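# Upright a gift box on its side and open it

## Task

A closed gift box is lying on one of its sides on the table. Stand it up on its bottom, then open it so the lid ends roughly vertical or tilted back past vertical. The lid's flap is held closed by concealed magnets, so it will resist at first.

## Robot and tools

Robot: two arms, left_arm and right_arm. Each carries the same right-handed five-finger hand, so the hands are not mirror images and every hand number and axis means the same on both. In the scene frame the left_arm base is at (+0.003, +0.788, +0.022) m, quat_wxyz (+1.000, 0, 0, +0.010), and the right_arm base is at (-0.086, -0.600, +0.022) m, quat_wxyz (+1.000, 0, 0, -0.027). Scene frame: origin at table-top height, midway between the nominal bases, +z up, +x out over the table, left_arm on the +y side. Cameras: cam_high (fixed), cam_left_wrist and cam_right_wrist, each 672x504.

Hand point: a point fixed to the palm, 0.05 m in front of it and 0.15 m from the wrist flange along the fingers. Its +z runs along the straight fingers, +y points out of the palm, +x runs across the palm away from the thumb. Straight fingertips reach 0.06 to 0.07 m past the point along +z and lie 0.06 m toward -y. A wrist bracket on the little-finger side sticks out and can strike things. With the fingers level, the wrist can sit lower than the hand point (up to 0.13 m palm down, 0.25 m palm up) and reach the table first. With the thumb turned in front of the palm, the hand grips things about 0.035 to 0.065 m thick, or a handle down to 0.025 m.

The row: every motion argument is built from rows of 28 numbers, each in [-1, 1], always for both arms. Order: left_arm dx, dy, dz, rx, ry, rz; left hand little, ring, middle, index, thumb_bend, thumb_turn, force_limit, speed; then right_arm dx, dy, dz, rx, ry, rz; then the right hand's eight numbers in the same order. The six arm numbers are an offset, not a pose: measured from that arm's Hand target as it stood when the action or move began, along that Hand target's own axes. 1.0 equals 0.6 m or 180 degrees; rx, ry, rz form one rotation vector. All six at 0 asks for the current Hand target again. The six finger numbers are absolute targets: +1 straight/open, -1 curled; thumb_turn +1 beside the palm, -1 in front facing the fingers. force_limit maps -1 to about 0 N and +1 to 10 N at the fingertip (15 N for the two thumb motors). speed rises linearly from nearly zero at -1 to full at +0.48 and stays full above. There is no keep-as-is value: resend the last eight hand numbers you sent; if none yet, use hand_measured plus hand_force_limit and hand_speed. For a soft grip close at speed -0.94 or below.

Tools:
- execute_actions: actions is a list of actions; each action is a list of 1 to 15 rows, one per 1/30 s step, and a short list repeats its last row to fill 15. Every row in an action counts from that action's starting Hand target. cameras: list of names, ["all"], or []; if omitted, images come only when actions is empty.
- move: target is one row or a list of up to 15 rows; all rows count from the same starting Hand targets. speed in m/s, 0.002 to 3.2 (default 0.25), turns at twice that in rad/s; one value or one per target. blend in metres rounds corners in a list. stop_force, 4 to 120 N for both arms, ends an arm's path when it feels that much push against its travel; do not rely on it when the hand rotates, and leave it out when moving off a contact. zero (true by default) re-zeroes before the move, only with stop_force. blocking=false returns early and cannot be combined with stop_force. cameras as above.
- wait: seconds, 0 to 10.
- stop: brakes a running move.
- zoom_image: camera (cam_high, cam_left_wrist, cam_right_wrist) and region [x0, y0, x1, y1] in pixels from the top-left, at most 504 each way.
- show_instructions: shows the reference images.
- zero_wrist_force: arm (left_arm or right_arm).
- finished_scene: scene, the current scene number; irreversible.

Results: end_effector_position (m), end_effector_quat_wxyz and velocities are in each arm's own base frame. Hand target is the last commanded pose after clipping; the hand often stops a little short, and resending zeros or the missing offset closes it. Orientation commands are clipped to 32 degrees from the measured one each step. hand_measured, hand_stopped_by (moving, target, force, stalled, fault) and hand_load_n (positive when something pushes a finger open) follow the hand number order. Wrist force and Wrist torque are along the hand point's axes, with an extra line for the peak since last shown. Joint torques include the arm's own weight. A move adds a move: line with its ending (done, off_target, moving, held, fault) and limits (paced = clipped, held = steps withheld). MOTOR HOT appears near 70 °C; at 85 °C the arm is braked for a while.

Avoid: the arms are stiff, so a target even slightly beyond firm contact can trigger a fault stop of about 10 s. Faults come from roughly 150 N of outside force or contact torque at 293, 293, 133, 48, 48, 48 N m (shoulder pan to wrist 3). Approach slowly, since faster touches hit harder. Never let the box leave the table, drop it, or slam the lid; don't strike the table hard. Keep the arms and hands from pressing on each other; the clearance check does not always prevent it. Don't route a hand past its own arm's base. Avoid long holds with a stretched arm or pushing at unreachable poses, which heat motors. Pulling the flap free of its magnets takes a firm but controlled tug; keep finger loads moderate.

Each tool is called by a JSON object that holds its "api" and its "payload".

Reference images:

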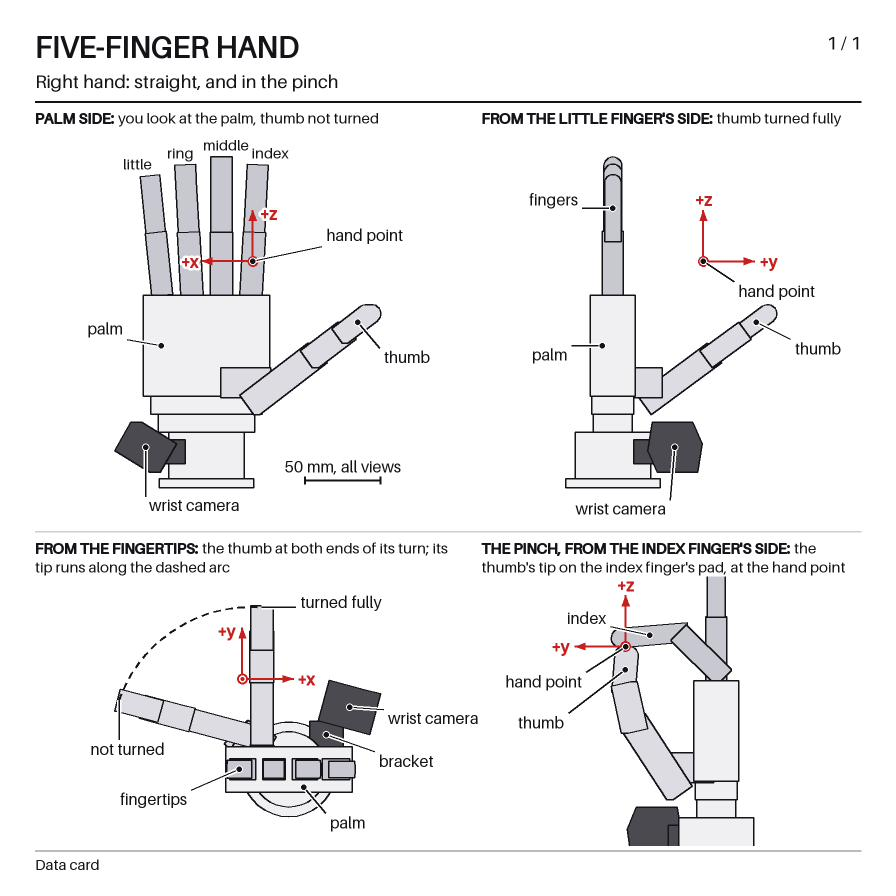

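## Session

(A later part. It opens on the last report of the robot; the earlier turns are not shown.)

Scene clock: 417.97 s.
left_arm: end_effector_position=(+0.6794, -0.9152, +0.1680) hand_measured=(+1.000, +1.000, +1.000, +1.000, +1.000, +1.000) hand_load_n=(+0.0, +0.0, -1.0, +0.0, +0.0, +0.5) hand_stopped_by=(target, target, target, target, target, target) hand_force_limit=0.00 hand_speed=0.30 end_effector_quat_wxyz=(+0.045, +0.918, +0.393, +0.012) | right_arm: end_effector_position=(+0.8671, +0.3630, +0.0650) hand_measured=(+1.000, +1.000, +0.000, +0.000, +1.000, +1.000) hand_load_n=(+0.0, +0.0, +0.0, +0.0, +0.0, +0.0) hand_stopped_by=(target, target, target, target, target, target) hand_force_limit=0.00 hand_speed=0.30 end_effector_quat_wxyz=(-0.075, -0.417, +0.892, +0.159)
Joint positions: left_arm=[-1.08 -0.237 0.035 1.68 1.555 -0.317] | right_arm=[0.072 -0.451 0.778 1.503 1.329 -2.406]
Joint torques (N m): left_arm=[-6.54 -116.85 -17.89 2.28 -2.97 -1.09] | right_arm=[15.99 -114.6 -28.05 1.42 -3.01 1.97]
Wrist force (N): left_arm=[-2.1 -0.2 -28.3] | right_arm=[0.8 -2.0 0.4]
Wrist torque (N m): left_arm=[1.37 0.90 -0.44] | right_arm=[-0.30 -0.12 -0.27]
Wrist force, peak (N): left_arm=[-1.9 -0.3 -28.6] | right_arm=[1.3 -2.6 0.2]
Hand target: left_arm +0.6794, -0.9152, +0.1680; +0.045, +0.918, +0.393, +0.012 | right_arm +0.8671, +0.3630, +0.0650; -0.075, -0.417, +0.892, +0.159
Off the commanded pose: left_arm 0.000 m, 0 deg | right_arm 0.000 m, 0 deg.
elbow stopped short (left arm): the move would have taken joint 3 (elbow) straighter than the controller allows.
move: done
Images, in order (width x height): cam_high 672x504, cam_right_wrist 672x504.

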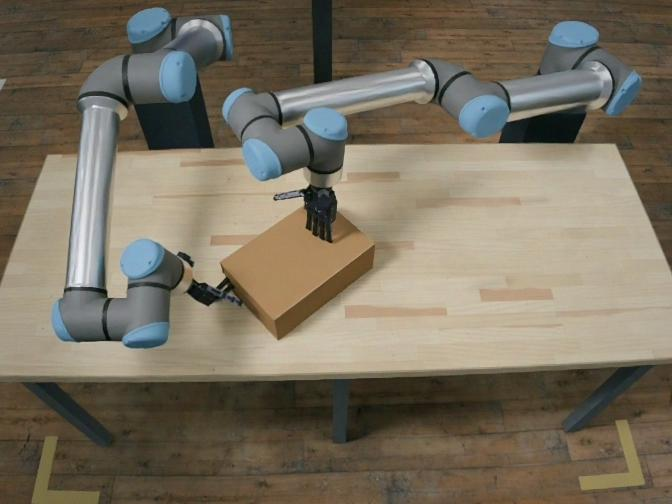

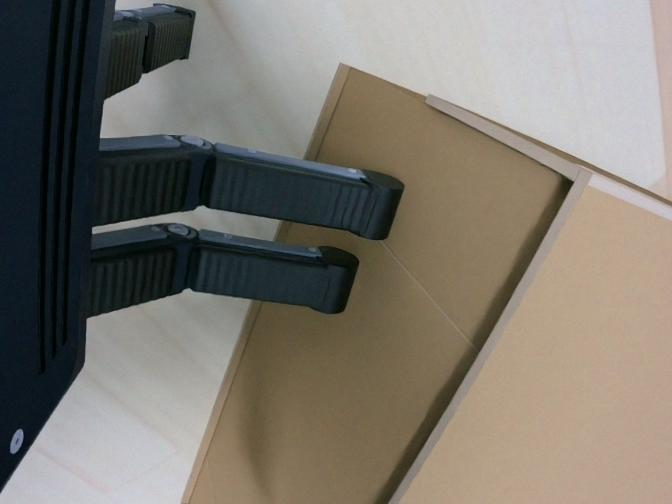

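{"api": "move", "payload": {"target": [0,0,0,0,0,0,1,1,1,1,1,1,0,0.3,0.015,0.0034,-0.0094,0,0,0,1,1,0,0,1,1,0,0.3], "speed": 0.03}}

{"api": "move", "payload": {"target": [0,0,0,0,0,0,1,1,1,1,1,1,0,0.3,0,0.0157,0.0057,0,0,0,1,1,0,0,1,1,0,0.3], "speed": 0.015, "stop_force": 4}}

{"api": "move", "payload": {"target": [0,0,0,0,0,0,1,1,1,1,1,1,0,0.3,0.067,0,0,0,0,0,1,1,0,0,1,1,0,0.3], "speed": 0.02, "stop_force": 20, "cameras": ["cam_high","cam_right_wrist"]}}

{"api": "zoom_image", "payload": {"camera": "cam_right_wrist", "region": [250, 0, 670, 380]}}

Scene clock: 427.93 s.
left_arm: end_effector_position=(+0.6794, -0.9152, +0.1680) hand_measured=(+1.000, +1.000, +1.000, +1.000, +1.000, +1.000) hand_load_n=(+0.0, +0.0, -1.0, +0.0, +0.0, +0.0) hand_stopped_by=(target, target, target, target, target, target) hand_force_limit=0.00 hand_speed=0.30 end_effector_quat_wxyz=(+0.045, +0.918, +0.393, +0.012) | right_arm: end_effector_position=(+0.8615, +0.3562, +0.0709) hand_measured=(+1.000, +1.000, +0.000, +0.000, +1.000, +1.000) hand_load_n=(+0.0, +0.0, +0.5, +0.0, +0.0, +0.0) hand_stopped_by=(target, target, target, target, target, target) hand_force_limit=0.00 hand_speed=0.30 end_effector_quat_wxyz=(-0.075, -0.417, +0.892, +0.159)
Joint positions: left_arm=[-1.08 -0.237 0.035 1.68 1.555 -0.317] | right_arm=[0.066 -0.471 0.808 1.495 1.331 -2.412]
Joint torques (N m): left_arm=[-6.39 -118.2 -21.43 1.91 -2.78 -1.34] | right_arm=[-12.16 -112.91 -27.49 1.8 1.8 -1.91]
Wrist force (N): left_arm=[-2.0 -0.3 -28.0] | right_arm=[0.9 -2.3 0.3]
Wrist torque (N m): left_arm=[1.34 0.87 -0.44] | right_arm=[-0.33 -0.13 0.06]
Wrist force, peak (N): left_arm=[-2.1 -0.4 -28.6] | right_arm=[0.7 -2.8 0.3]
Hand target: left_arm +0.6794, -0.9152, +0.1680; +0.045, +0.918, +0.393, +0.012 | right_arm +0.8614, +0.3561, +0.0710; -0.075, -0.417, +0.892, +0.159
Off the commanded pose: left_arm 0.000 m, 0 deg | right_arm 0.000 m, 0 deg.
elbow stopped short (left arm): the move would have taken joint 3 (elbow) straighter than the controller allows.
move: done

Scene clock: 429.57 s.
left_arm: end_effector_position=(+0.6794, -0.9152, +0.1680) hand_measured=(+1.000, +1.000, +1.000, +1.000, +1.000, +1.000) hand_load_n=(+0.0, +0.0, +0.0, +0.0, +0.0, +0.0) hand_stopped_by=(target, target, target, target, target, target) hand_force_limit=0.00 hand_speed=0.30 end_effector_quat_wxyz=(+0.045, +0.918, +0.393, +0.012) | right_arm: end_effector_position=(+0.8582, +0.3587, +0.0710) hand_measured=(+1.000, +1.000, +0.000, +0.000, +1.000, +1.000) hand_load_n=(+0.0, +0.0, +0.0, +0.5, +0.0, +0.0) hand_stopped_by=(target, target, target, target, target, target) hand_force_limit=0.00 hand_speed=0.30 end_effector_quat_wxyz=(-0.075, -0.417, +0.892, +0.159)
Joint positions: left_arm=[-1.08 -0.237 0.035 1.68 1.555 -0.317] | right_arm=[0.068 -0.477 0.819 1.489 1.33 -2.41]
Joint torques (N m): left_arm=[-6.3 -116.44 -23.46 2.09 -1.69 -1.16] | right_arm=[-8.81 -94.5 -40.3 8.15 1.43 -1.59]
Wrist force (N): left_arm=[-1.1 -0.8 -28.5] | right_arm=[2.2 -3.5 -0.3]
Wrist torque (N m): left_arm=[1.42 0.95 -0.39] | right_arm=[-0.27 -0.10 -0.25]
Wrist force, peak (N): left_arm=[-0.7 -1.2 -28.9] | right_arm=[2.7 -9.6 -2.6]
Hand target: left_arm +0.6794, -0.9152, +0.1680; +0.045, +0.918, +0.393, +0.012 | right_arm +0.8582, +0.3587, +0.0710; -0.075, -0.417, +0.892, +0.159 (not the last commanded pose)
Off the commanded pose: left_arm 0.000 m, 0 deg | right_arm 0.006 m, 0 deg.
elbow stopped short (left arm): the move would have taken joint 3 (elbow) straighter than the controller allows.
move: contact (right_arm)

Scene clock: 432.67 s.
left_arm: end_effector_position=(+0.6794, -0.9152, +0.1680) hand_measured=(+1.000, +1.000, +1.000, +1.000, +1.000, +1.000) hand_load_n=(+0.0, +0.0, -0.5, +0.0, +0.0, +0.0) hand_stopped_by=(target, target, target, target, target, target) hand_force_limit=0.00 hand_speed=0.30 end_effector_quat_wxyz=(+0.045, +0.918, +0.393, +0.012) | right_arm: end_effector_position=(+0.8324, +0.3278, +0.0710) hand_measured=(+1.000, +1.000, +0.000, +0.000, +1.000, +1.000) hand_load_n=(+0.0, +0.0, +0.0, +0.0, -0.5, +0.0) hand_stopped_by=(target, target, target, target, target, target) hand_force_limit=0.00 hand_speed=0.30 end_effector_quat_wxyz=(-0.075, -0.417, +0.892, +0.159)
Joint positions: left_arm=[-1.08 -0.237 0.035 1.68 1.555 -0.317] | right_arm=[0.037 -0.541 0.949 1.43 1.338 -2.44]
Joint torques (N m): left_arm=[-6.69 -113.87 -25.94 1.88 0.76 -1.25] | right_arm=[-11.92 -109.1 -26.97 1.38 2.04 -1.85]
Wrist force (N): left_arm=[-1.0 -1.1 -27.6] | right_arm=[0.9 -1.4 0.6]
Wrist torque (N m): left_arm=[1.29 0.87 -0.40] | right_arm=[-0.25 -0.15 0.07]
Wrist force, peak (N): left_arm=[-1.0 -1.2 -28.9] | right_arm=[-0.9 -3.9 -0.5]
Hand target: left_arm +0.6794, -0.9152, +0.1680; +0.045, +0.918, +0.393, +0.012 | right_arm +0.8324, +0.3278, +0.0710; -0.075, -0.417, +0.892, +0.159
Off the commanded pose: left_arm 0.000 m, 0 deg | right_arm 0.000 m, 0 deg.
elbow stopped short (left arm): the move would have taken joint 3 (elbow) straighter than the controller allows.
move: done
Images, in order (width x height): cam_high 672x504, cam_right_wrist 672x504.

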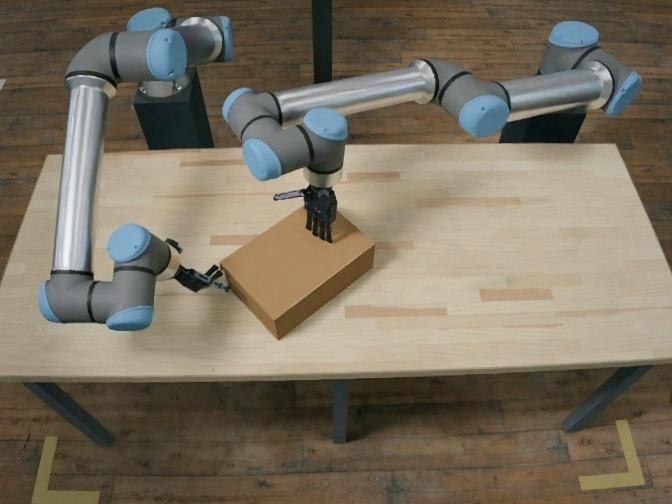

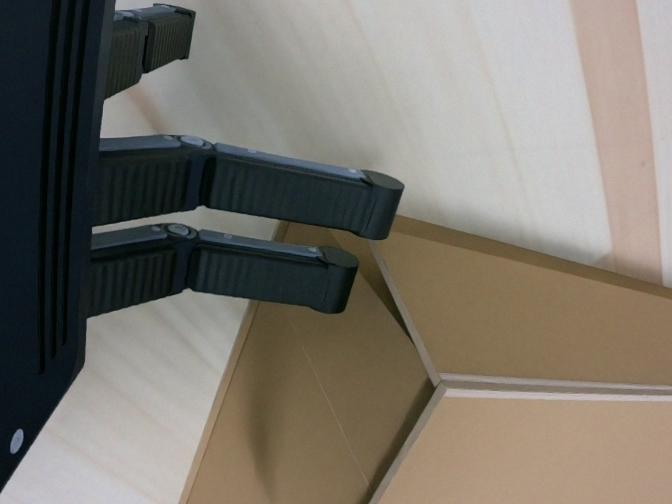

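Scaled by 1.200.

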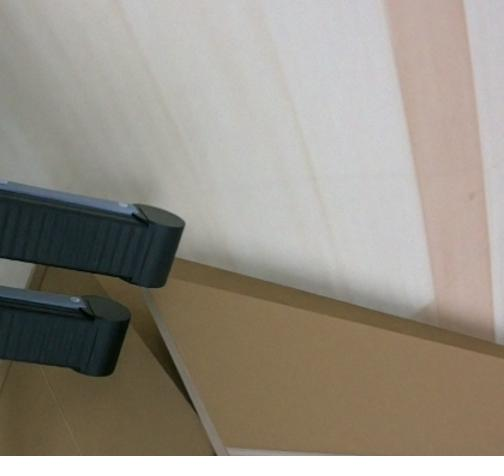

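{"api": "move", "payload": {"target": [0,0,-0.06,0,0,0,1,1,1,1,1,1,0,0.3,0,0,0,0,0,0,1,1,0,1,1,1,0,0.3], "speed": 0.08}}

{"api": "move", "payload": {"target": [0,0,-0.1,0,0,0,1,1,1,1,1,1,0,0.3,0,0.07,0.026,0,0,0,1,1,0,1,1,1,0,0.3], "speed": 0.05, "cameras": ["cam_high","cam_right_wrist"]}}

{"api": "zoom_image", "payload": {"camera": "cam_high", "region": [180, 170, 380, 350]}}

Scene clock: 440.73 s.
left_arm: end_effector_position=(+0.6765, -0.9114, +0.2031) hand_measured=(+1.000, +1.000, +1.000, +1.000, +1.000, +1.000) hand_load_n=(+0.0, +0.0, +0.0, +0.0, +0.0, +0.0) hand_stopped_by=(target, target, target, target, target, target) hand_force_limit=0.00 hand_speed=0.30 end_effector_quat_wxyz=(+0.052, +0.918, +0.393, +0.013) | right_arm: end_effector_position=(+0.8324, +0.3278, +0.0710) hand_measured=(+1.000, +1.000, +0.000, +1.000, +1.000, +1.000) hand_load_n=(+0.0, +0.0, +0.0, +0.0, +0.0, +0.0) hand_stopped_by=(target, target, target, target, target, target) hand_force_limit=0.00 hand_speed=0.30 end_effector_quat_wxyz=(-0.075, -0.417, +0.892, +0.159)
Joint positions: left_arm=[-1.081 -0.268 0.035 1.698 1.553 -0.32] | right_arm=[0.037 -0.541 0.949 1.43 1.338 -2.44]
Joint torques (N m): left_arm=[-9.36 -146.2 -30.18 6.05 -2.45 -1.94] | right_arm=[-9.95 -108.56 -27.39 2.71 1.34 -1.7]
Wrist force (N): left_arm=[-1.2 -1.2 0.8] | right_arm=[1.2 -1.6 0.3]
Wrist torque (N m): left_arm=[-0.34 0.19 -0.09] | right_arm=[-0.26 -0.19 0.09]
Wrist force, peak (N): left_arm=[-1.2 -0.7 -27.8] | right_arm=[1.4 -2.2 0.5]
Hand target: left_arm +0.6774, -0.9125, +0.2038; +0.045, +0.918, +0.393, +0.012 | right_arm +0.8324, +0.3278, +0.0710; -0.075, -0.417, +0.892, +0.159
Off the commanded pose: left_arm 0.002 m, 1 deg | right_arm 0.000 m, 0 deg.
elbow stopped short (left arm): the move would have taken joint 3 (elbow) straighter than the controller allows.
move: done

Scene clock: 442.40 s.
left_arm: end_effector_position=(+0.6726, -0.9063, +0.2626) hand_measured=(+1.000, +1.000, +1.000, +1.000, +1.000, +1.000) hand_load_n=(+0.0, +0.0, +0.0, +0.0, +0.0, +0.0) hand_stopped_by=(target, target, target, target, target, target) hand_force_limit=0.00 hand_speed=0.30 end_effector_quat_wxyz=(+0.070, +0.916, +0.394, +0.018) | right_arm: end_effector_position=(+0.7982, +0.3564, +0.0709) hand_measured=(+1.000, +1.000, +0.000, +1.000, +1.000, +1.000) hand_load_n=(+0.0, +0.0, +0.0, +0.0, +0.5, +0.5) hand_stopped_by=(target, target, target, target, target, target) hand_force_limit=0.00 hand_speed=0.30 end_effector_quat_wxyz=(-0.075, -0.417, +0.892, +0.159)
Joint positions: left_arm=[-1.084 -0.321 0.035 1.713 1.546 -0.325] | right_arm=[0.07 -0.589 1.043 1.377 1.329 -2.408]
Joint torques (N m): left_arm=[-9.46 -146.76 -32.13 3.06 -2.33 -2.08] | right_arm=[18.89 -104.75 -24.63 1.6 -2.89 1.8]
Wrist force (N): left_arm=[-1.4 -1.2 0.5] | right_arm=[1.6 -3.1 -1.8]
Wrist torque (N m): left_arm=[-0.35 0.21 -0.09] | right_arm=[-0.35 -0.40 -0.16]
Wrist force, peak (N): left_arm=[-1.6 -1.5 0.8] | right_arm=[1.8 -4.2 -2.3]
Hand target: left_arm +0.6739, -0.9081, +0.2636; +0.045, +0.918, +0.393, +0.012 | right_arm +0.7980, +0.3565, +0.0709; -0.075, -0.417, +0.892, +0.159
Off the commanded pose: left_arm 0.002 m, 3 deg | right_arm 0.000 m, 0 deg.
elbow stopped short (left arm): the move would have taken joint 3 (elbow) straighter than the controller allows.
move: off_target (left_arm)
Images, in order (width x height): cam_high 672x504, cam_right_wrist 672x504.

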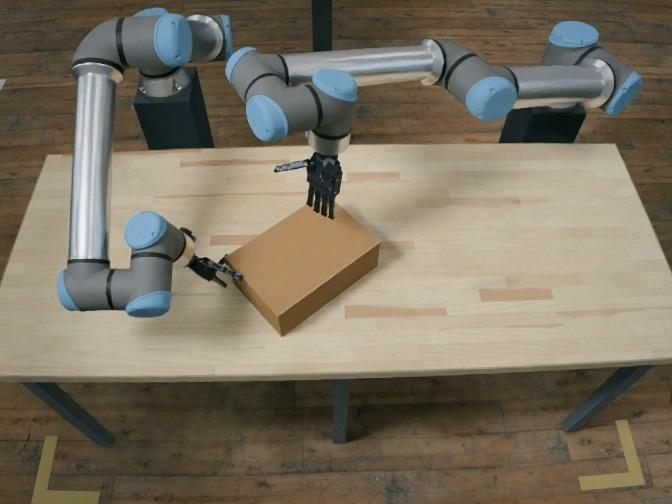

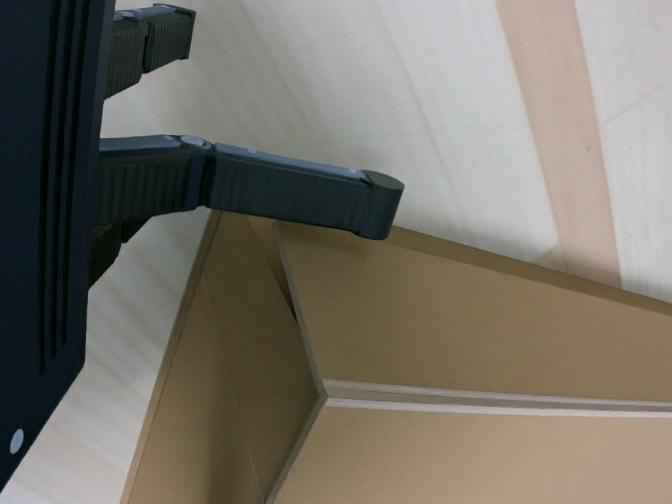

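Scaled by 2.520.

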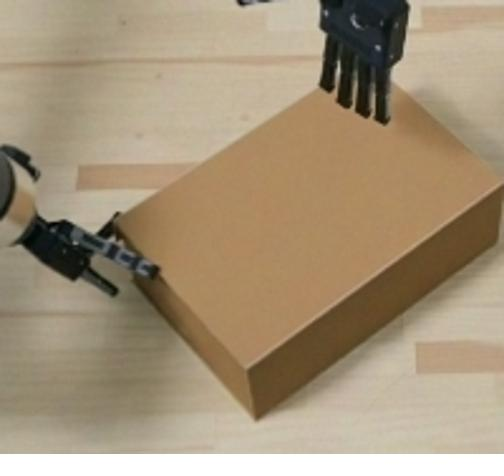

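{"api": "zoom_image", "payload": {"camera": "cam_right_wrist", "region": [180, 130, 440, 440]}}

Scaled by 1.626.

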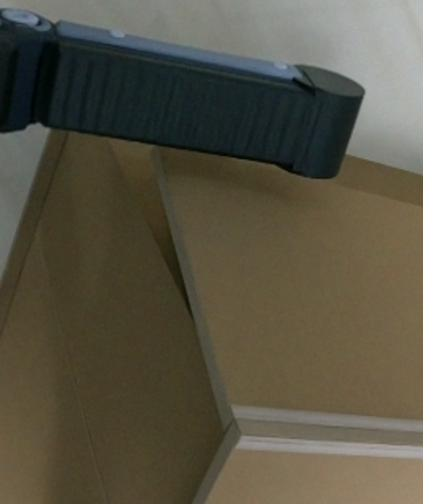

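{"api": "move", "payload": {"target": [-0.1,-0.35,-0.1,0,0,0,1,1,1,1,1,1,0,0.3,0,-0.1175,-0.043,0,0,0,1,1,0,1,1,1,0,0.3], "speed": 0.15}}

{"api": "move", "payload": {"target": [0,0,0,0,0,0,1,1,1,1,1,1,0,0.3,-0.103,0.0232,-0.0392,0,0,0,1,1,0,0,1,1,0,0.3], "speed": 0.1}}

{"api": "move", "payload": {"target": [0,0,0,0,0,0,1,1,1,1,1,1,0,0.3,0,0.078,0.0285,0,0,0,1,1,0,0,1,1,0,0.3], "speed": 0.015, "stop_force": 4, "cameras": ["all"]}}

{"api": "zoom_image", "payload": {"camera": "cam_high", "region": [180, 170, 380, 350]}}

Scene clock: 464.87 s.
left_arm: end_effector_position=(+0.4778, -0.8028, +0.3047) hand_measured=(+1.000, +1.000, +1.000, +1.000, +1.000, +1.000) hand_load_n=(+0.0, +0.0, +0.0, +0.5, +0.0, +0.0) hand_stopped_by=(target, target, target, target, target, target) hand_force_limit=0.00 hand_speed=0.30 end_effector_quat_wxyz=(+0.045, +0.918, +0.393, +0.012) | right_arm: end_effector_position=(+0.8557, +0.3085, +0.0707) hand_measured=(+1.000, +1.000, +0.000, +1.000, +1.000, +1.000) hand_load_n=(-0.5, +0.0, +0.0, +0.0, +0.0, +0.0) hand_stopped_by=(target, target, target, target, target, target) hand_force_limit=0.00 hand_speed=0.30 end_effector_quat_wxyz=(-0.075, -0.417, +0.892, +0.159)
Joint positions: left_arm=[-1.229 -0.902 1.054 1.33 1.542 -0.466] | right_arm=[0.016 -0.504 0.877 1.47 1.344 -2.461]
Joint torques (N m): left_arm=[-8.18 -115.29 -27.07 1.92 -2.6 -2.21] | right_arm=[-11.06 -94.98 -39.96 7.96 2.11 -1.59]
Wrist force (N): left_arm=[-1.4 -0.9 0.6] | right_arm=[1.0 -1.7 0.6]
Wrist torque (N m): left_arm=[-0.23 0.25 -0.14] | right_arm=[-0.28 -0.16 0.09]
Wrist force, peak (N): left_arm=[-1.9 -1.7 1.3] | right_arm=[1.7 -3.4 -2.5]
Hand target: left_arm +0.4777, -0.8027, +0.3047; +0.045, +0.918, +0.393, +0.012 | right_arm +0.8557, +0.3084, +0.0707; -0.075, -0.417, +0.892, +0.159
Off the commanded pose: left_arm 0.000 m, 0 deg | right_arm 0.000 m, 0 deg.
move: done

Scene clock: 466.30 s.
left_arm: end_effector_position=(+0.4777, -0.8027, +0.3047) hand_measured=(+1.000, +1.000, +1.000, +1.000, +1.000, +1.000) hand_load_n=(+0.0, +0.0, +0.0, +0.5, +0.0, +0.0) hand_stopped_by=(target, target, target, target, target, target) hand_force_limit=0.00 hand_speed=0.30 end_effector_quat_wxyz=(+0.045, +0.918, +0.393, +0.012) | right_arm: end_effector_position=(+0.8914, +0.3590, +0.0975) hand_measured=(+1.000, +1.000, +0.000, +0.000, +1.000, +1.000) hand_load_n=(+0.0, +0.0, +0.0, +0.0, -0.5, +0.0) hand_stopped_by=(target, target, target, target, target, target) hand_force_limit=0.00 hand_speed=0.30 end_effector_quat_wxyz=(-0.075, -0.417, +0.892, +0.159)
Joint positions: left_arm=[-1.229 -0.903 1.054 1.33 1.542 -0.466] | right_arm=[0.066 -0.419 0.654 1.597 1.33 -2.412]
Joint torques (N m): left_arm=[-9.49 -119.13 -26.81 1.61 -2.54 -2.23] | right_arm=[16.2 -97.13 -41.62 8.29 -2.91 2.2]
Wrist force (N): left_arm=[-1.7 -1.0 0.7] | right_arm=[0.7 -2.1 0.4]
Wrist torque (N m): left_arm=[-0.25 0.28 -0.16] | right_arm=[-0.30 -0.10 -0.26]
Wrist force, peak (N): left_arm=[-1.7 -1.6 0.7] | right_arm=[1.8 -2.1 0.5]
Hand target: left_arm +0.4777, -0.8027, +0.3047; +0.045, +0.918, +0.393, +0.012 | right_arm +0.8915, +0.3591, +0.0976; -0.075, -0.417, +0.892, +0.159
Off the commanded pose: left_arm 0.000 m, 0 deg | right_arm 0.000 m, 0 deg.
move: done

Scene clock: 470.67 s.
left_arm: end_effector_position=(+0.4777, -0.8027, +0.3047) hand_measured=(+1.000, +1.000, +1.000, +1.000, +1.000, +1.000) hand_load_n=(+0.0, +0.0, +0.0, +0.0, +0.0, +0.0) hand_stopped_by=(target, target, target, target, target, target) hand_force_limit=0.00 hand_speed=0.30 end_effector_quat_wxyz=(+0.045, +0.918, +0.393, +0.012) | right_arm: end_effector_position=(+0.8532, +0.3910, +0.0977) hand_measured=(+1.000, +1.000, +0.000, +0.000, +1.000, +1.000) hand_load_n=(+0.0, +0.0, +0.5, +0.0, -0.5, +0.0) hand_stopped_by=(target, target, target, target, target, target) hand_force_limit=0.00 hand_speed=0.30 end_effector_quat_wxyz=(-0.075, -0.417, +0.892, +0.159)
Joint positions: left_arm=[-1.229 -0.903 1.054 1.33 1.542 -0.466] | right_arm=[0.102 -0.488 0.791 1.521 1.321 -2.376]
Joint torques (N m): left_arm=[-8.84 -118.68 -26.42 1.97 -2.53 -2.2] | right_arm=[17.02 -113.29 -27.61 1.6 -3.69 2.04]
Wrist force (N): left_arm=[-1.7 -1.4 0.6] | right_arm=[1.4 -3.3 -0.4]
Wrist torque (N m): left_arm=[-0.30 0.29 -0.18] | right_arm=[-0.25 -0.12 -0.27]
Wrist force, peak (N): left_arm=[-1.8 -1.5 0.7] | right_arm=[1.2 -4.0 -0.2]
Hand target: left_arm +0.4777, -0.8027, +0.3047; +0.045, +0.918, +0.393, +0.012 | right_arm +0.8532, +0.3910, +0.0977; -0.075, -0.417, +0.892, +0.159
Off the commanded pose: left_arm 0.000 m, 0 deg | right_arm 0.000 m, 0 deg.
move: done

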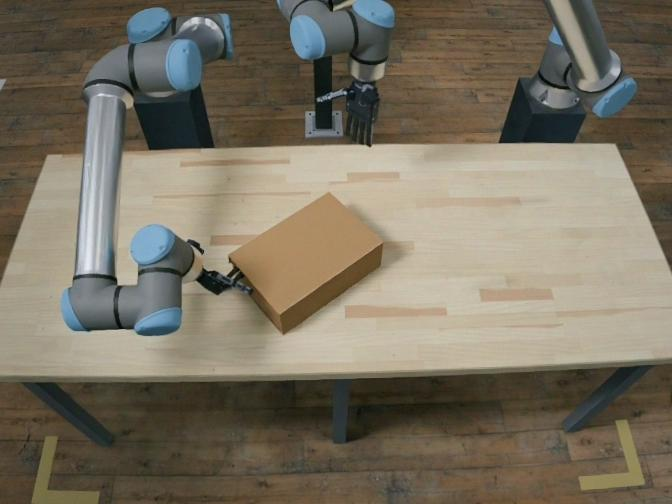

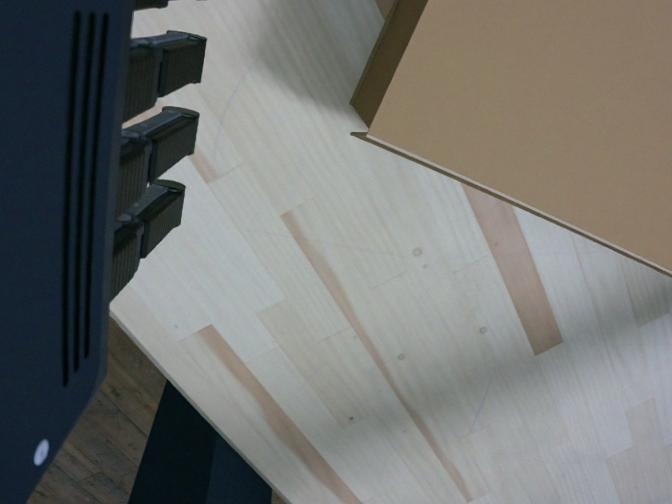

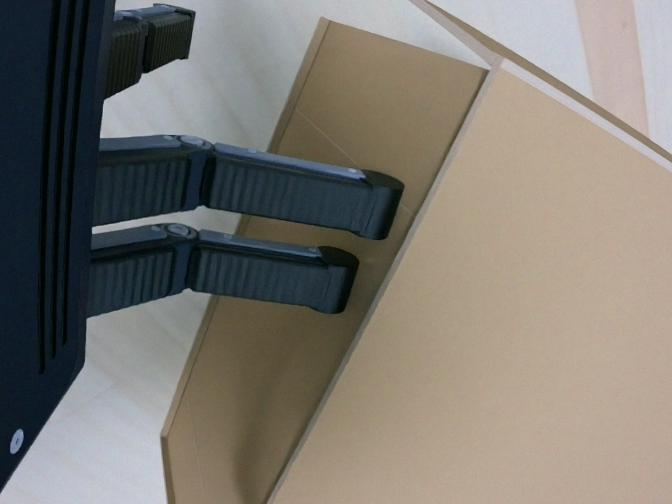

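Scaled by 2.520.

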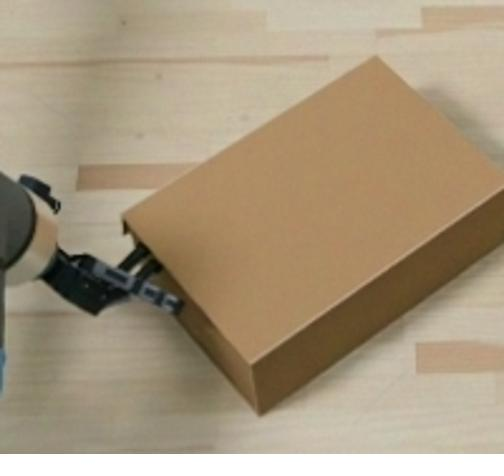

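{"api": "move", "payload": {"target": [[0,0,0,0,0,0,1,1,1,1,1,1,0,0.3,0,-0.0025,-0.001,0,0,0,1,1,0,0,1,1,0,0.3],[0,0,0,0,0,0,1,1,1,1,1,1,0,0.3,0,0.026,-0.079,0,0,0,1,1,0,0,1,1,0,0.3]], "speed": 0.03, "cameras": ["cam_high","cam_right_wrist"]}}

{"api": "zoom_image", "payload": {"camera": "cam_high", "region": [180, 170, 380, 350]}}

Scene clock: 481.37 s.
left_arm: end_effector_position=(+0.4777, -0.8027, +0.3047) hand_measured=(+1.000, +1.000, +1.000, +1.000, +1.000, +1.000) hand_load_n=(+0.0, +0.0, +0.0, +0.0, +0.0, +0.0) hand_stopped_by=(target, target, target, target, target, target) hand_force_limit=0.00 hand_speed=0.30 end_effector_quat_wxyz=(+0.045, +0.918, +0.393, +0.012) | right_arm: end_effector_position=(+0.8546, +0.3899, +0.1473) hand_measured=(+1.000, +1.000, +0.000, +0.000, +1.000, +1.000) hand_load_n=(+0.0, +0.0, +0.0, +0.0, +0.0, +0.0) hand_stopped_by=(target, target, target, target, target, target) hand_force_limit=0.00 hand_speed=0.30 end_effector_quat_wxyz=(-0.075, -0.417, +0.892, +0.159)
Joint positions: left_arm=[-1.229 -0.903 1.054 1.33 1.542 -0.466] | right_arm=[0.101 -0.517 0.758 1.583 1.322 -2.377]
Joint torques (N m): left_arm=[-8.83 -118.53 -26.14 1.68 -2.81 -2.16] | right_arm=[-10.47 -114.54 -41.05 7.89 0.31 -1.6]
Wrist force (N): left_arm=[-1.6 -1.3 0.3] | right_arm=[1.0 -2.1 0.3]
Wrist torque (N m): left_arm=[-0.26 0.28 -0.16] | right_arm=[-0.31 -0.16 -0.05]
Wrist force, peak (N): left_arm=[-2.0 -1.4 0.9] | right_arm=[1.5 -3.9 -0.1]
Hand target: left_arm +0.4777, -0.8027, +0.3047; +0.045, +0.918, +0.393, +0.012 | right_arm +0.8546, +0.3899, +0.1476; -0.075, -0.417, +0.892, +0.159
Off the commanded pose: left_arm 0.000 m, 0 deg | right_arm 0.000 m, 0 deg.
move: done
Images, in order (width x height): cam_high 672x504, cam_right_wrist 672x504.

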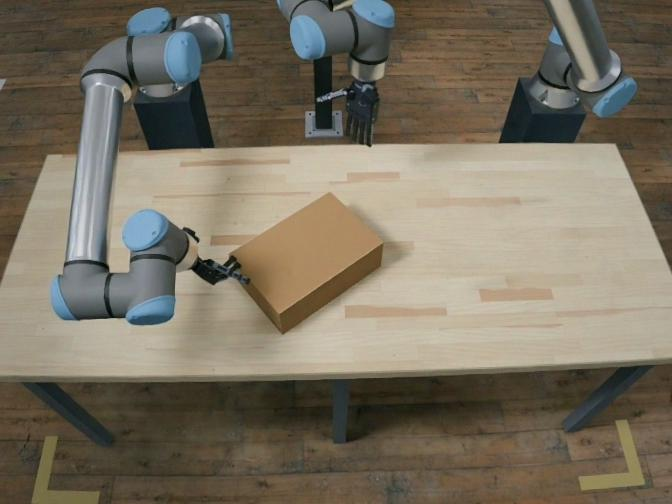

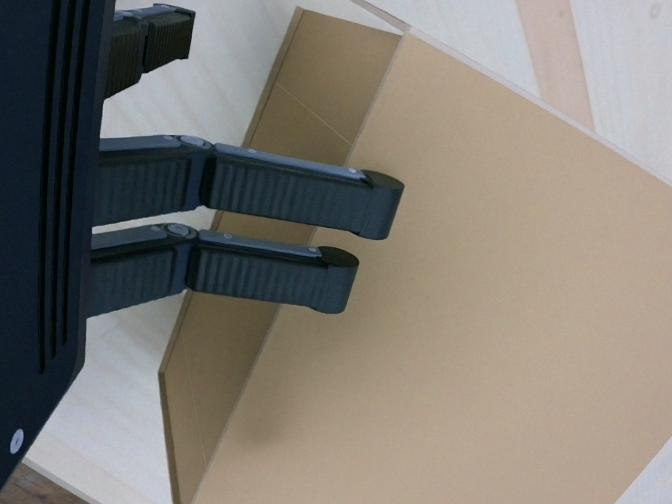

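Scaled by 2.520.

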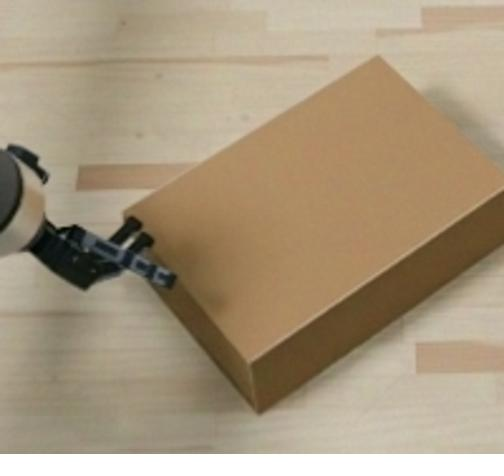

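{"api": "move", "payload": {"target": [[0,0,0,0,0,0,1,1,1,1,1,1,0,0.3,0,-0.03,-0.011,0,0,0,1,1,0,0,1,1,0,0.3],[0,0,0,0,0,0,1,1,1,1,1,1,0,0.3,0,-0.056,0.068,0,0,0,1,1,0,0,1,1,0,0.3]], "speed": 0.06}}

{"api": "move", "payload": {"target": [0,0,0,0,0,0,1,1,1,1,1,1,0,0.3,0,0.07,0.0255,0,0,0,1,1,0,0,1,1,0,0.3], "speed": 0.015, "stop_force": 4}}

{"api": "move", "payload": {"target": [[0,0,0,0,0,0,1,1,1,1,1,1,0,0.3,0,-0.0006,-0.0003,0,0,0,1,1,0,0,1,1,0,0.3],[0,0,0,0,0,0,1,1,1,1,1,1,0,0.3,0,0.017,-0.047,0,0,0,1,1,0,0,1,1,0,0.3]], "speed": 0.02, "cameras": ["cam_high","cam_right_wrist"]}}

{"api": "zoom_image", "payload": {"camera": "cam_high", "region": [180, 170, 380, 350]}}

Scene clock: 497.03 s.
left_arm: end_effector_position=(+0.4777, -0.8027, +0.3047) hand_measured=(+1.000, +1.000, +1.000, +1.000, +1.000, +1.000) hand_load_n=(+0.0, +0.0, +0.0, +0.0, +0.0, +0.0) hand_stopped_by=(target, target, target, target, target, target) hand_force_limit=0.00 hand_speed=0.30 end_effector_quat_wxyz=(+0.045, +0.918, +0.393, +0.012) | right_arm: end_effector_position=(+0.8680, +0.3787, +0.0980) hand_measured=(+1.000, +1.000, +0.000, +0.000, +1.000, +1.000) hand_load_n=(+0.0, +0.0, +0.0, +0.0, +0.0, +0.0) hand_stopped_by=(target, target, target, target, target, target) hand_force_limit=0.00 hand_speed=0.30 end_effector_quat_wxyz=(-0.075, -0.417, +0.892, +0.159)
Joint positions: left_arm=[-1.229 -0.903 1.054 1.33 1.542 -0.466] | right_arm=[0.088 -0.463 0.741 1.549 1.325 -2.39]
Joint torques (N m): left_arm=[-8.25 -118.2 -26.17 1.82 -2.66 -1.9] | right_arm=[16.07 -96.18 -29.08 1.41 -2.99 2.03]
Wrist force (N): left_arm=[-1.6 -1.1 0.4] | right_arm=[0.9 -2.2 0.4]
Wrist torque (N m): left_arm=[-0.24 0.27 -0.15] | right_arm=[-0.32 -0.14 -0.10]
Wrist force, peak (N): left_arm=[-2.0 -1.3 0.5] | right_arm=[1.3 -2.5 0.5]
Hand target: left_arm +0.4777, -0.8027, +0.3047; +0.045, +0.918, +0.393, +0.012 | right_arm +0.8680, +0.3787, +0.0977; -0.075, -0.417, +0.892, +0.159
Off the commanded pose: left_arm 0.000 m, 0 deg | right_arm 0.000 m, 0 deg.
move: done

Scene clock: 501.07 s.
left_arm: end_effector_position=(+0.4777, -0.8027, +0.3047) hand_measured=(+1.000, +1.000, +1.000, +1.000, +1.000, +1.000) hand_load_n=(+0.0, +0.0, +0.0, +0.0, -0.5, +0.0) hand_stopped_by=(target, target, target, target, target, target) hand_force_limit=0.00 hand_speed=0.30 end_effector_quat_wxyz=(+0.045, +0.918, +0.393, +0.012) | right_arm: end_effector_position=(+0.8336, +0.4073, +0.0978) hand_measured=(+1.000, +1.000, +0.000, +0.000, +1.000, +1.000) hand_load_n=(+0.0, +0.0, +0.5, +0.0, +0.0, +0.0) hand_stopped_by=(target, target, target, target, target, target) hand_force_limit=0.00 hand_speed=0.30 end_effector_quat_wxyz=(-0.075, -0.417, +0.892, +0.159)
Joint positions: left_arm=[-1.229 -0.903 1.054 1.33 1.542 -0.466] | right_arm=[0.121 -0.519 0.85 1.487 1.317 -2.357]
Joint torques (N m): left_arm=[-9.07 -117.84 -26.87 1.89 -2.53 -1.91] | right_arm=[18.15 -111.38 -27.72 1.54 -3.42 1.97]
Wrist force (N): left_arm=[-1.8 -1.5 0.7] | right_arm=[1.2 -3.2 0.9]
Wrist torque (N m): left_arm=[-0.33 0.29 -0.18] | right_arm=[-0.29 -0.13 -0.26]
Wrist force, peak (N): left_arm=[-1.8 -1.5 0.7] | right_arm=[1.7 -3.8 0.0]
Hand target: left_arm +0.4777, -0.8027, +0.3047; +0.045, +0.918, +0.393, +0.012 | right_arm +0.8336, +0.4073, +0.0978; -0.075, -0.417, +0.892, +0.159
Off the commanded pose: left_arm 0.000 m, 0 deg | right_arm 0.000 m, 0 deg.
move: done

Scene clock: 503.43 s.
left_arm: end_effector_position=(+0.4777, -0.8027, +0.3047) hand_measured=(+1.000, +1.000, +1.000, +1.000, +1.000, +1.000) hand_load_n=(+0.0, +0.0, +0.0, +0.0, +0.0, +0.0) hand_stopped_by=(target, target, target, target, target, target) hand_force_limit=0.00 hand_speed=0.30 end_effector_quat_wxyz=(+0.045, +0.918, +0.393, +0.012) | right_arm: end_effector_position=(+0.8338, +0.4072, +0.1275) hand_measured=(+1.000, +1.000, +0.000, +0.000, +1.000, +1.000) hand_load_n=(+0.0, +0.0, +0.0, +2.5, +0.0, +0.0) hand_stopped_by=(target, target, target, target, target, target) hand_force_limit=0.00 hand_speed=0.30 end_effector_quat_wxyz=(-0.075, -0.417, +0.892, +0.159)
Joint positions: left_arm=[-1.229 -0.903 1.054 1.33 1.542 -0.466] | right_arm=[0.121 -0.538 0.835 1.522 1.317 -2.357]
Joint torques (N m): left_arm=[-9.26 -118.68 -26.6 1.99 -2.66 -2.09] | right_arm=[16.42 -111.71 -42.06 8.74 0.25 1.13]
Wrist force (N): left_arm=[-1.4 -1.6 0.5] | right_arm=[0.6 -2.8 1.5]
Wrist torque (N m): left_arm=[-0.32 0.25 -0.17] | right_arm=[-0.31 -0.14 -0.21]
Wrist force, peak (N): left_arm=[-1.8 -1.3 0.9] | right_arm=[1.1 -3.7 0.5]
Hand target: left_arm +0.4777, -0.8027, +0.3047; +0.045, +0.918, +0.393, +0.012 | right_arm +0.8338, +0.4072, +0.1278; -0.075, -0.417, +0.892, +0.159
Off the commanded pose: left_arm 0.000 m, 0 deg | right_arm 0.000 m, 0 deg.
move: done
Images, in order (width x height): cam_high 672x504, cam_right_wrist 672x504.

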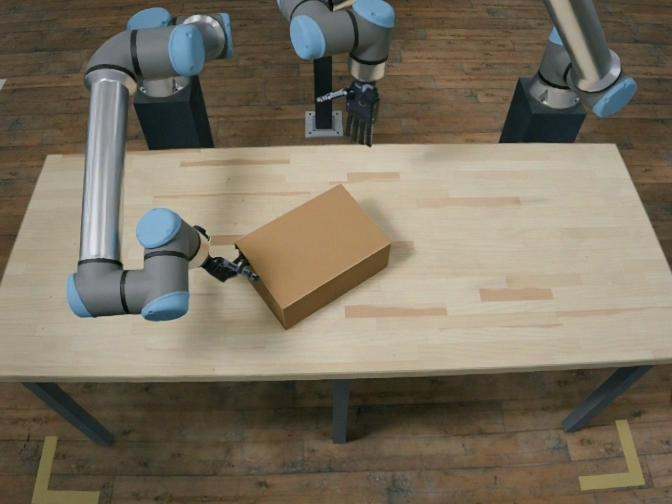

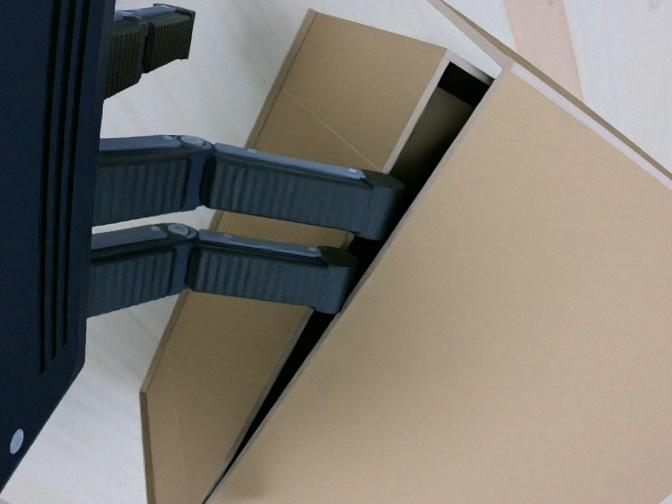

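Scaled by 2.520.

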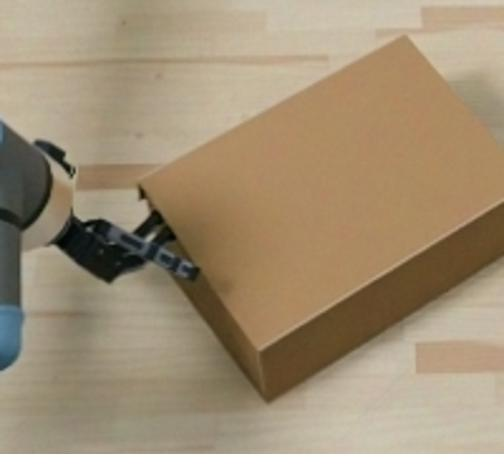

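{"api": "move", "payload": {"target": [[0,0,0,0,0,0,1,1,1,1,1,1,0,0.3,0,0.0068,-0.0188,0,0,0,1,1,0,0,1,1,0,0.3],[0,0,0,0,0,0,1,1,1,1,1,1,0,0.3,0,0.054,-0.0017,0,0,0,1,1,0,0,1,1,0,0.3]], "speed": 0.03, "cameras": ["cam_high","cam_right_wrist"]}}

{"api": "zoom_image", "payload": {"camera": "cam_high", "region": [180, 170, 380, 350]}}

Scene clock: 511.07 s.
left_arm: end_effector_position=(+0.4777, -0.8027, +0.3047) hand_measured=(+1.000, +1.000, +1.000, +1.000, +1.000, +1.000) hand_load_n=(+0.0, -0.5, +0.0, +0.0, +0.0, +0.0) hand_stopped_by=(target, target, target, target, target, target) hand_force_limit=0.00 hand_speed=0.30 end_effector_quat_wxyz=(+0.045, +0.918, +0.393, +0.012) | right_arm: end_effector_position=(+0.8109, +0.4264, +0.1400) hand_measured=(+1.000, +1.000, +0.000, +0.000, +1.000, +1.000) hand_load_n=(+0.0, +0.0, +0.0, +2.0, +0.0, +0.0) hand_stopped_by=(target, target, target, target, target, target) hand_force_limit=0.00 hand_speed=0.30 end_effector_quat_wxyz=(-0.075, -0.417, +0.892, +0.159)
Joint positions: left_arm=[-1.229 -0.903 1.054 1.33 1.542 -0.466] | right_arm=[0.144 -0.58 0.891 1.501 1.311 -2.334]
Joint torques (N m): left_arm=[-8.54 -117.89 -25.94 1.93 -2.7 -1.88] | right_arm=[17.17 -109.05 -28.69 1.98 -3.56 1.65]
Wrist force (N): left_arm=[-1.4 -1.1 0.6] | right_arm=[1.5 -3.3 1.2]
Wrist torque (N m): left_arm=[-0.25 0.24 -0.14] | right_arm=[-0.25 -0.19 -0.21]
Wrist force, peak (N): left_arm=[-2.0 -1.3 0.8] | right_arm=[1.0 -4.0 1.4]
Hand target: left_arm +0.4777, -0.8027, +0.3047; +0.045, +0.918, +0.393, +0.012 | right_arm +0.8107, +0.4265, +0.1400; -0.075, -0.417, +0.892, +0.159
Off the commanded pose: left_arm 0.000 m, 0 deg | right_arm 0.000 m, 0 deg.
move: done
Images, in order (width x height): cam_high 672x504, cam_right_wrist 672x504.

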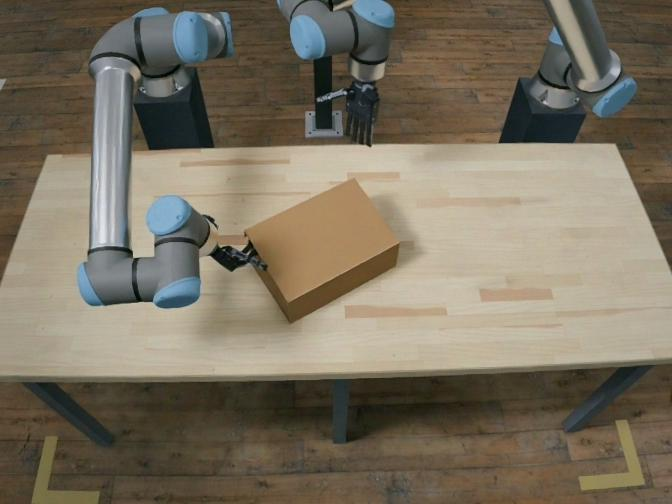

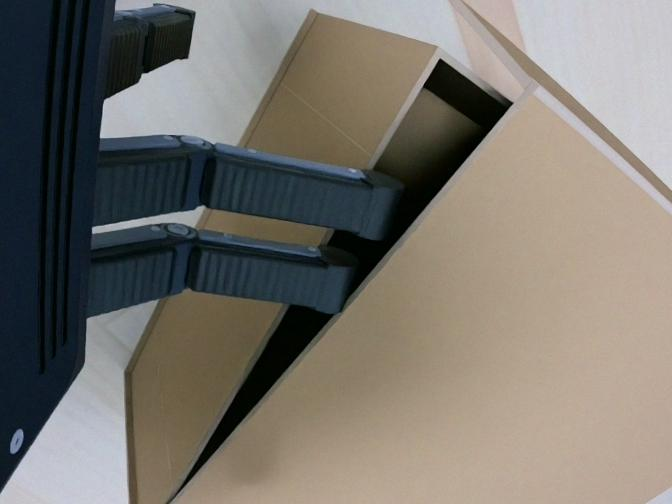

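Scaled by 2.520.

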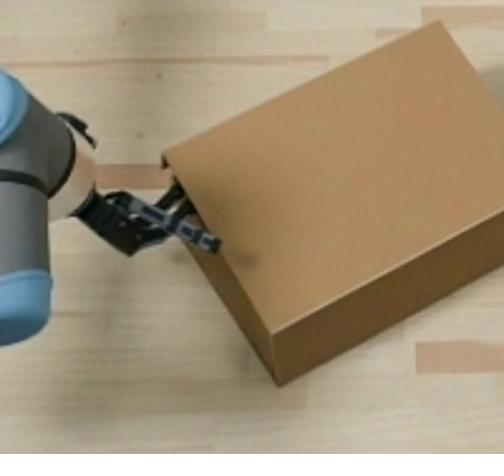

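{"api": "move", "payload": {"target": [[0,0,0,0,0,0,1,1,1,1,1,1,0,0.3,0.0,0.0171,-0.047,0,0,0,1,1,0,0,1,1,0,0.3],[0,0,0,0,0,0,1,1,1,1,1,1,0,0.3,0,0.08,-0.024,0,0,0,1,1,0,0,1,1,0,0.3]], "speed": 0.03, "cameras": ["cam_high","cam_right_wrist"]}}

{"api": "zoom_image", "payload": {"camera": "cam_high", "region": [180, 150, 420, 350]}}

Scene clock: 519.53 s.
left_arm: end_effector_position=(+0.4777, -0.8027, +0.3047) hand_measured=(+1.000, +1.000, +1.000, +1.000, +1.000, +1.000) hand_load_n=(+0.0, +0.0, +0.0, +0.0, +0.0, +0.0) hand_stopped_by=(target, target, target, target, target, target) hand_force_limit=0.00 hand_speed=0.30 end_effector_quat_wxyz=(+0.045, +0.918, +0.393, +0.012) | right_arm: end_effector_position=(+0.7802, +0.4520, +0.1701) hand_measured=(+1.000, +1.000, +0.000, +0.000, +1.000, +1.000) hand_load_n=(+0.0, +0.0, +0.0, +0.0, +0.0, +0.0) hand_stopped_by=(target, target, target, target, target, target) hand_force_limit=0.00 hand_speed=0.30 end_effector_quat_wxyz=(-0.075, -0.417, +0.892, +0.159)
Joint positions: left_arm=[-1.229 -0.903 1.054 1.33 1.542 -0.466] | right_arm=[0.177 -0.639 0.948 1.495 1.303 -2.301]
Joint torques (N m): left_arm=[-9.89 -117.16 -26.44 1.7 -2.56 -1.8] | right_arm=[15.98 -105.87 -27.85 1.39 -3.44 1.98]
Wrist force (N): left_arm=[-1.6 -1.1 0.9] | right_arm=[1.3 -2.1 0.5]
Wrist torque (N m): left_arm=[-0.27 0.27 -0.16] | right_arm=[-0.33 -0.20 -0.22]
Wrist force, peak (N): left_arm=[-2.1 -1.3 0.4] | right_arm=[1.9 -4.0 1.9]
Hand target: left_arm +0.4777, -0.8027, +0.3047; +0.045, +0.918, +0.393, +0.012 | right_arm +0.7800, +0.4522, +0.1701; -0.075, -0.417, +0.892, +0.159
Off the commanded pose: left_arm 0.000 m, 0 deg | right_arm 0.000 m, 0 deg.
move: done
Images, in order (width x height): cam_high 672x504, cam_right_wrist 672x504.

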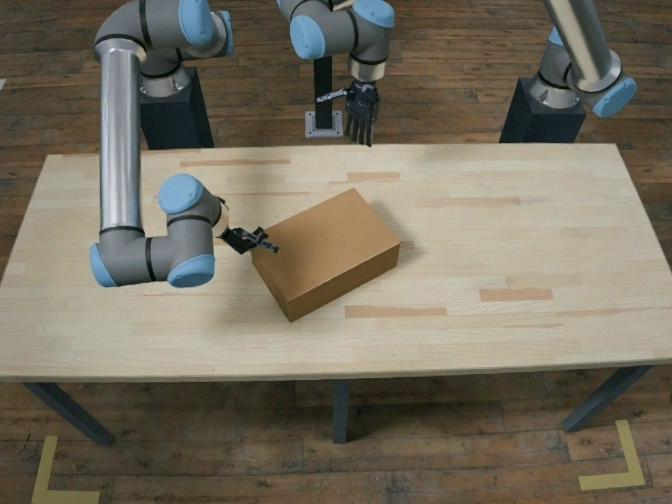

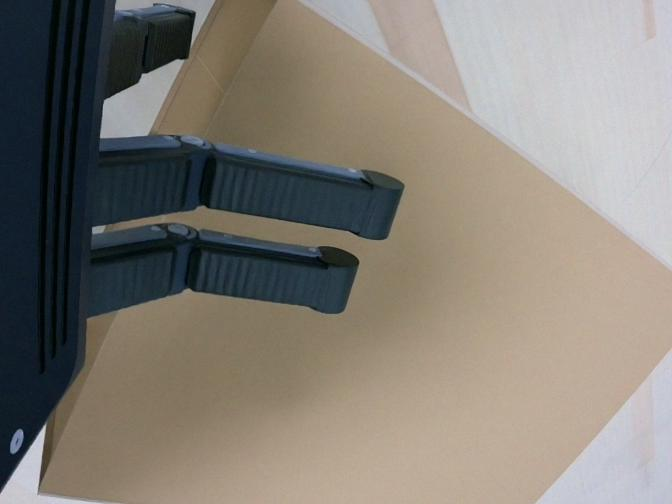

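Scaled by 2.100.

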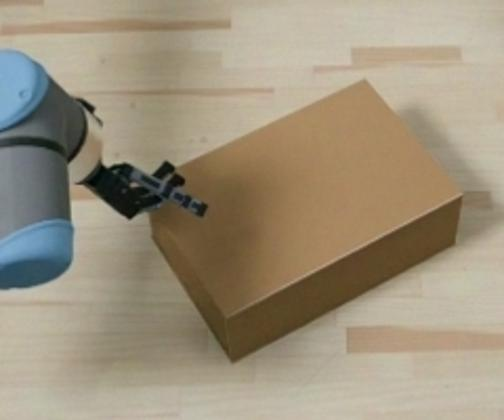

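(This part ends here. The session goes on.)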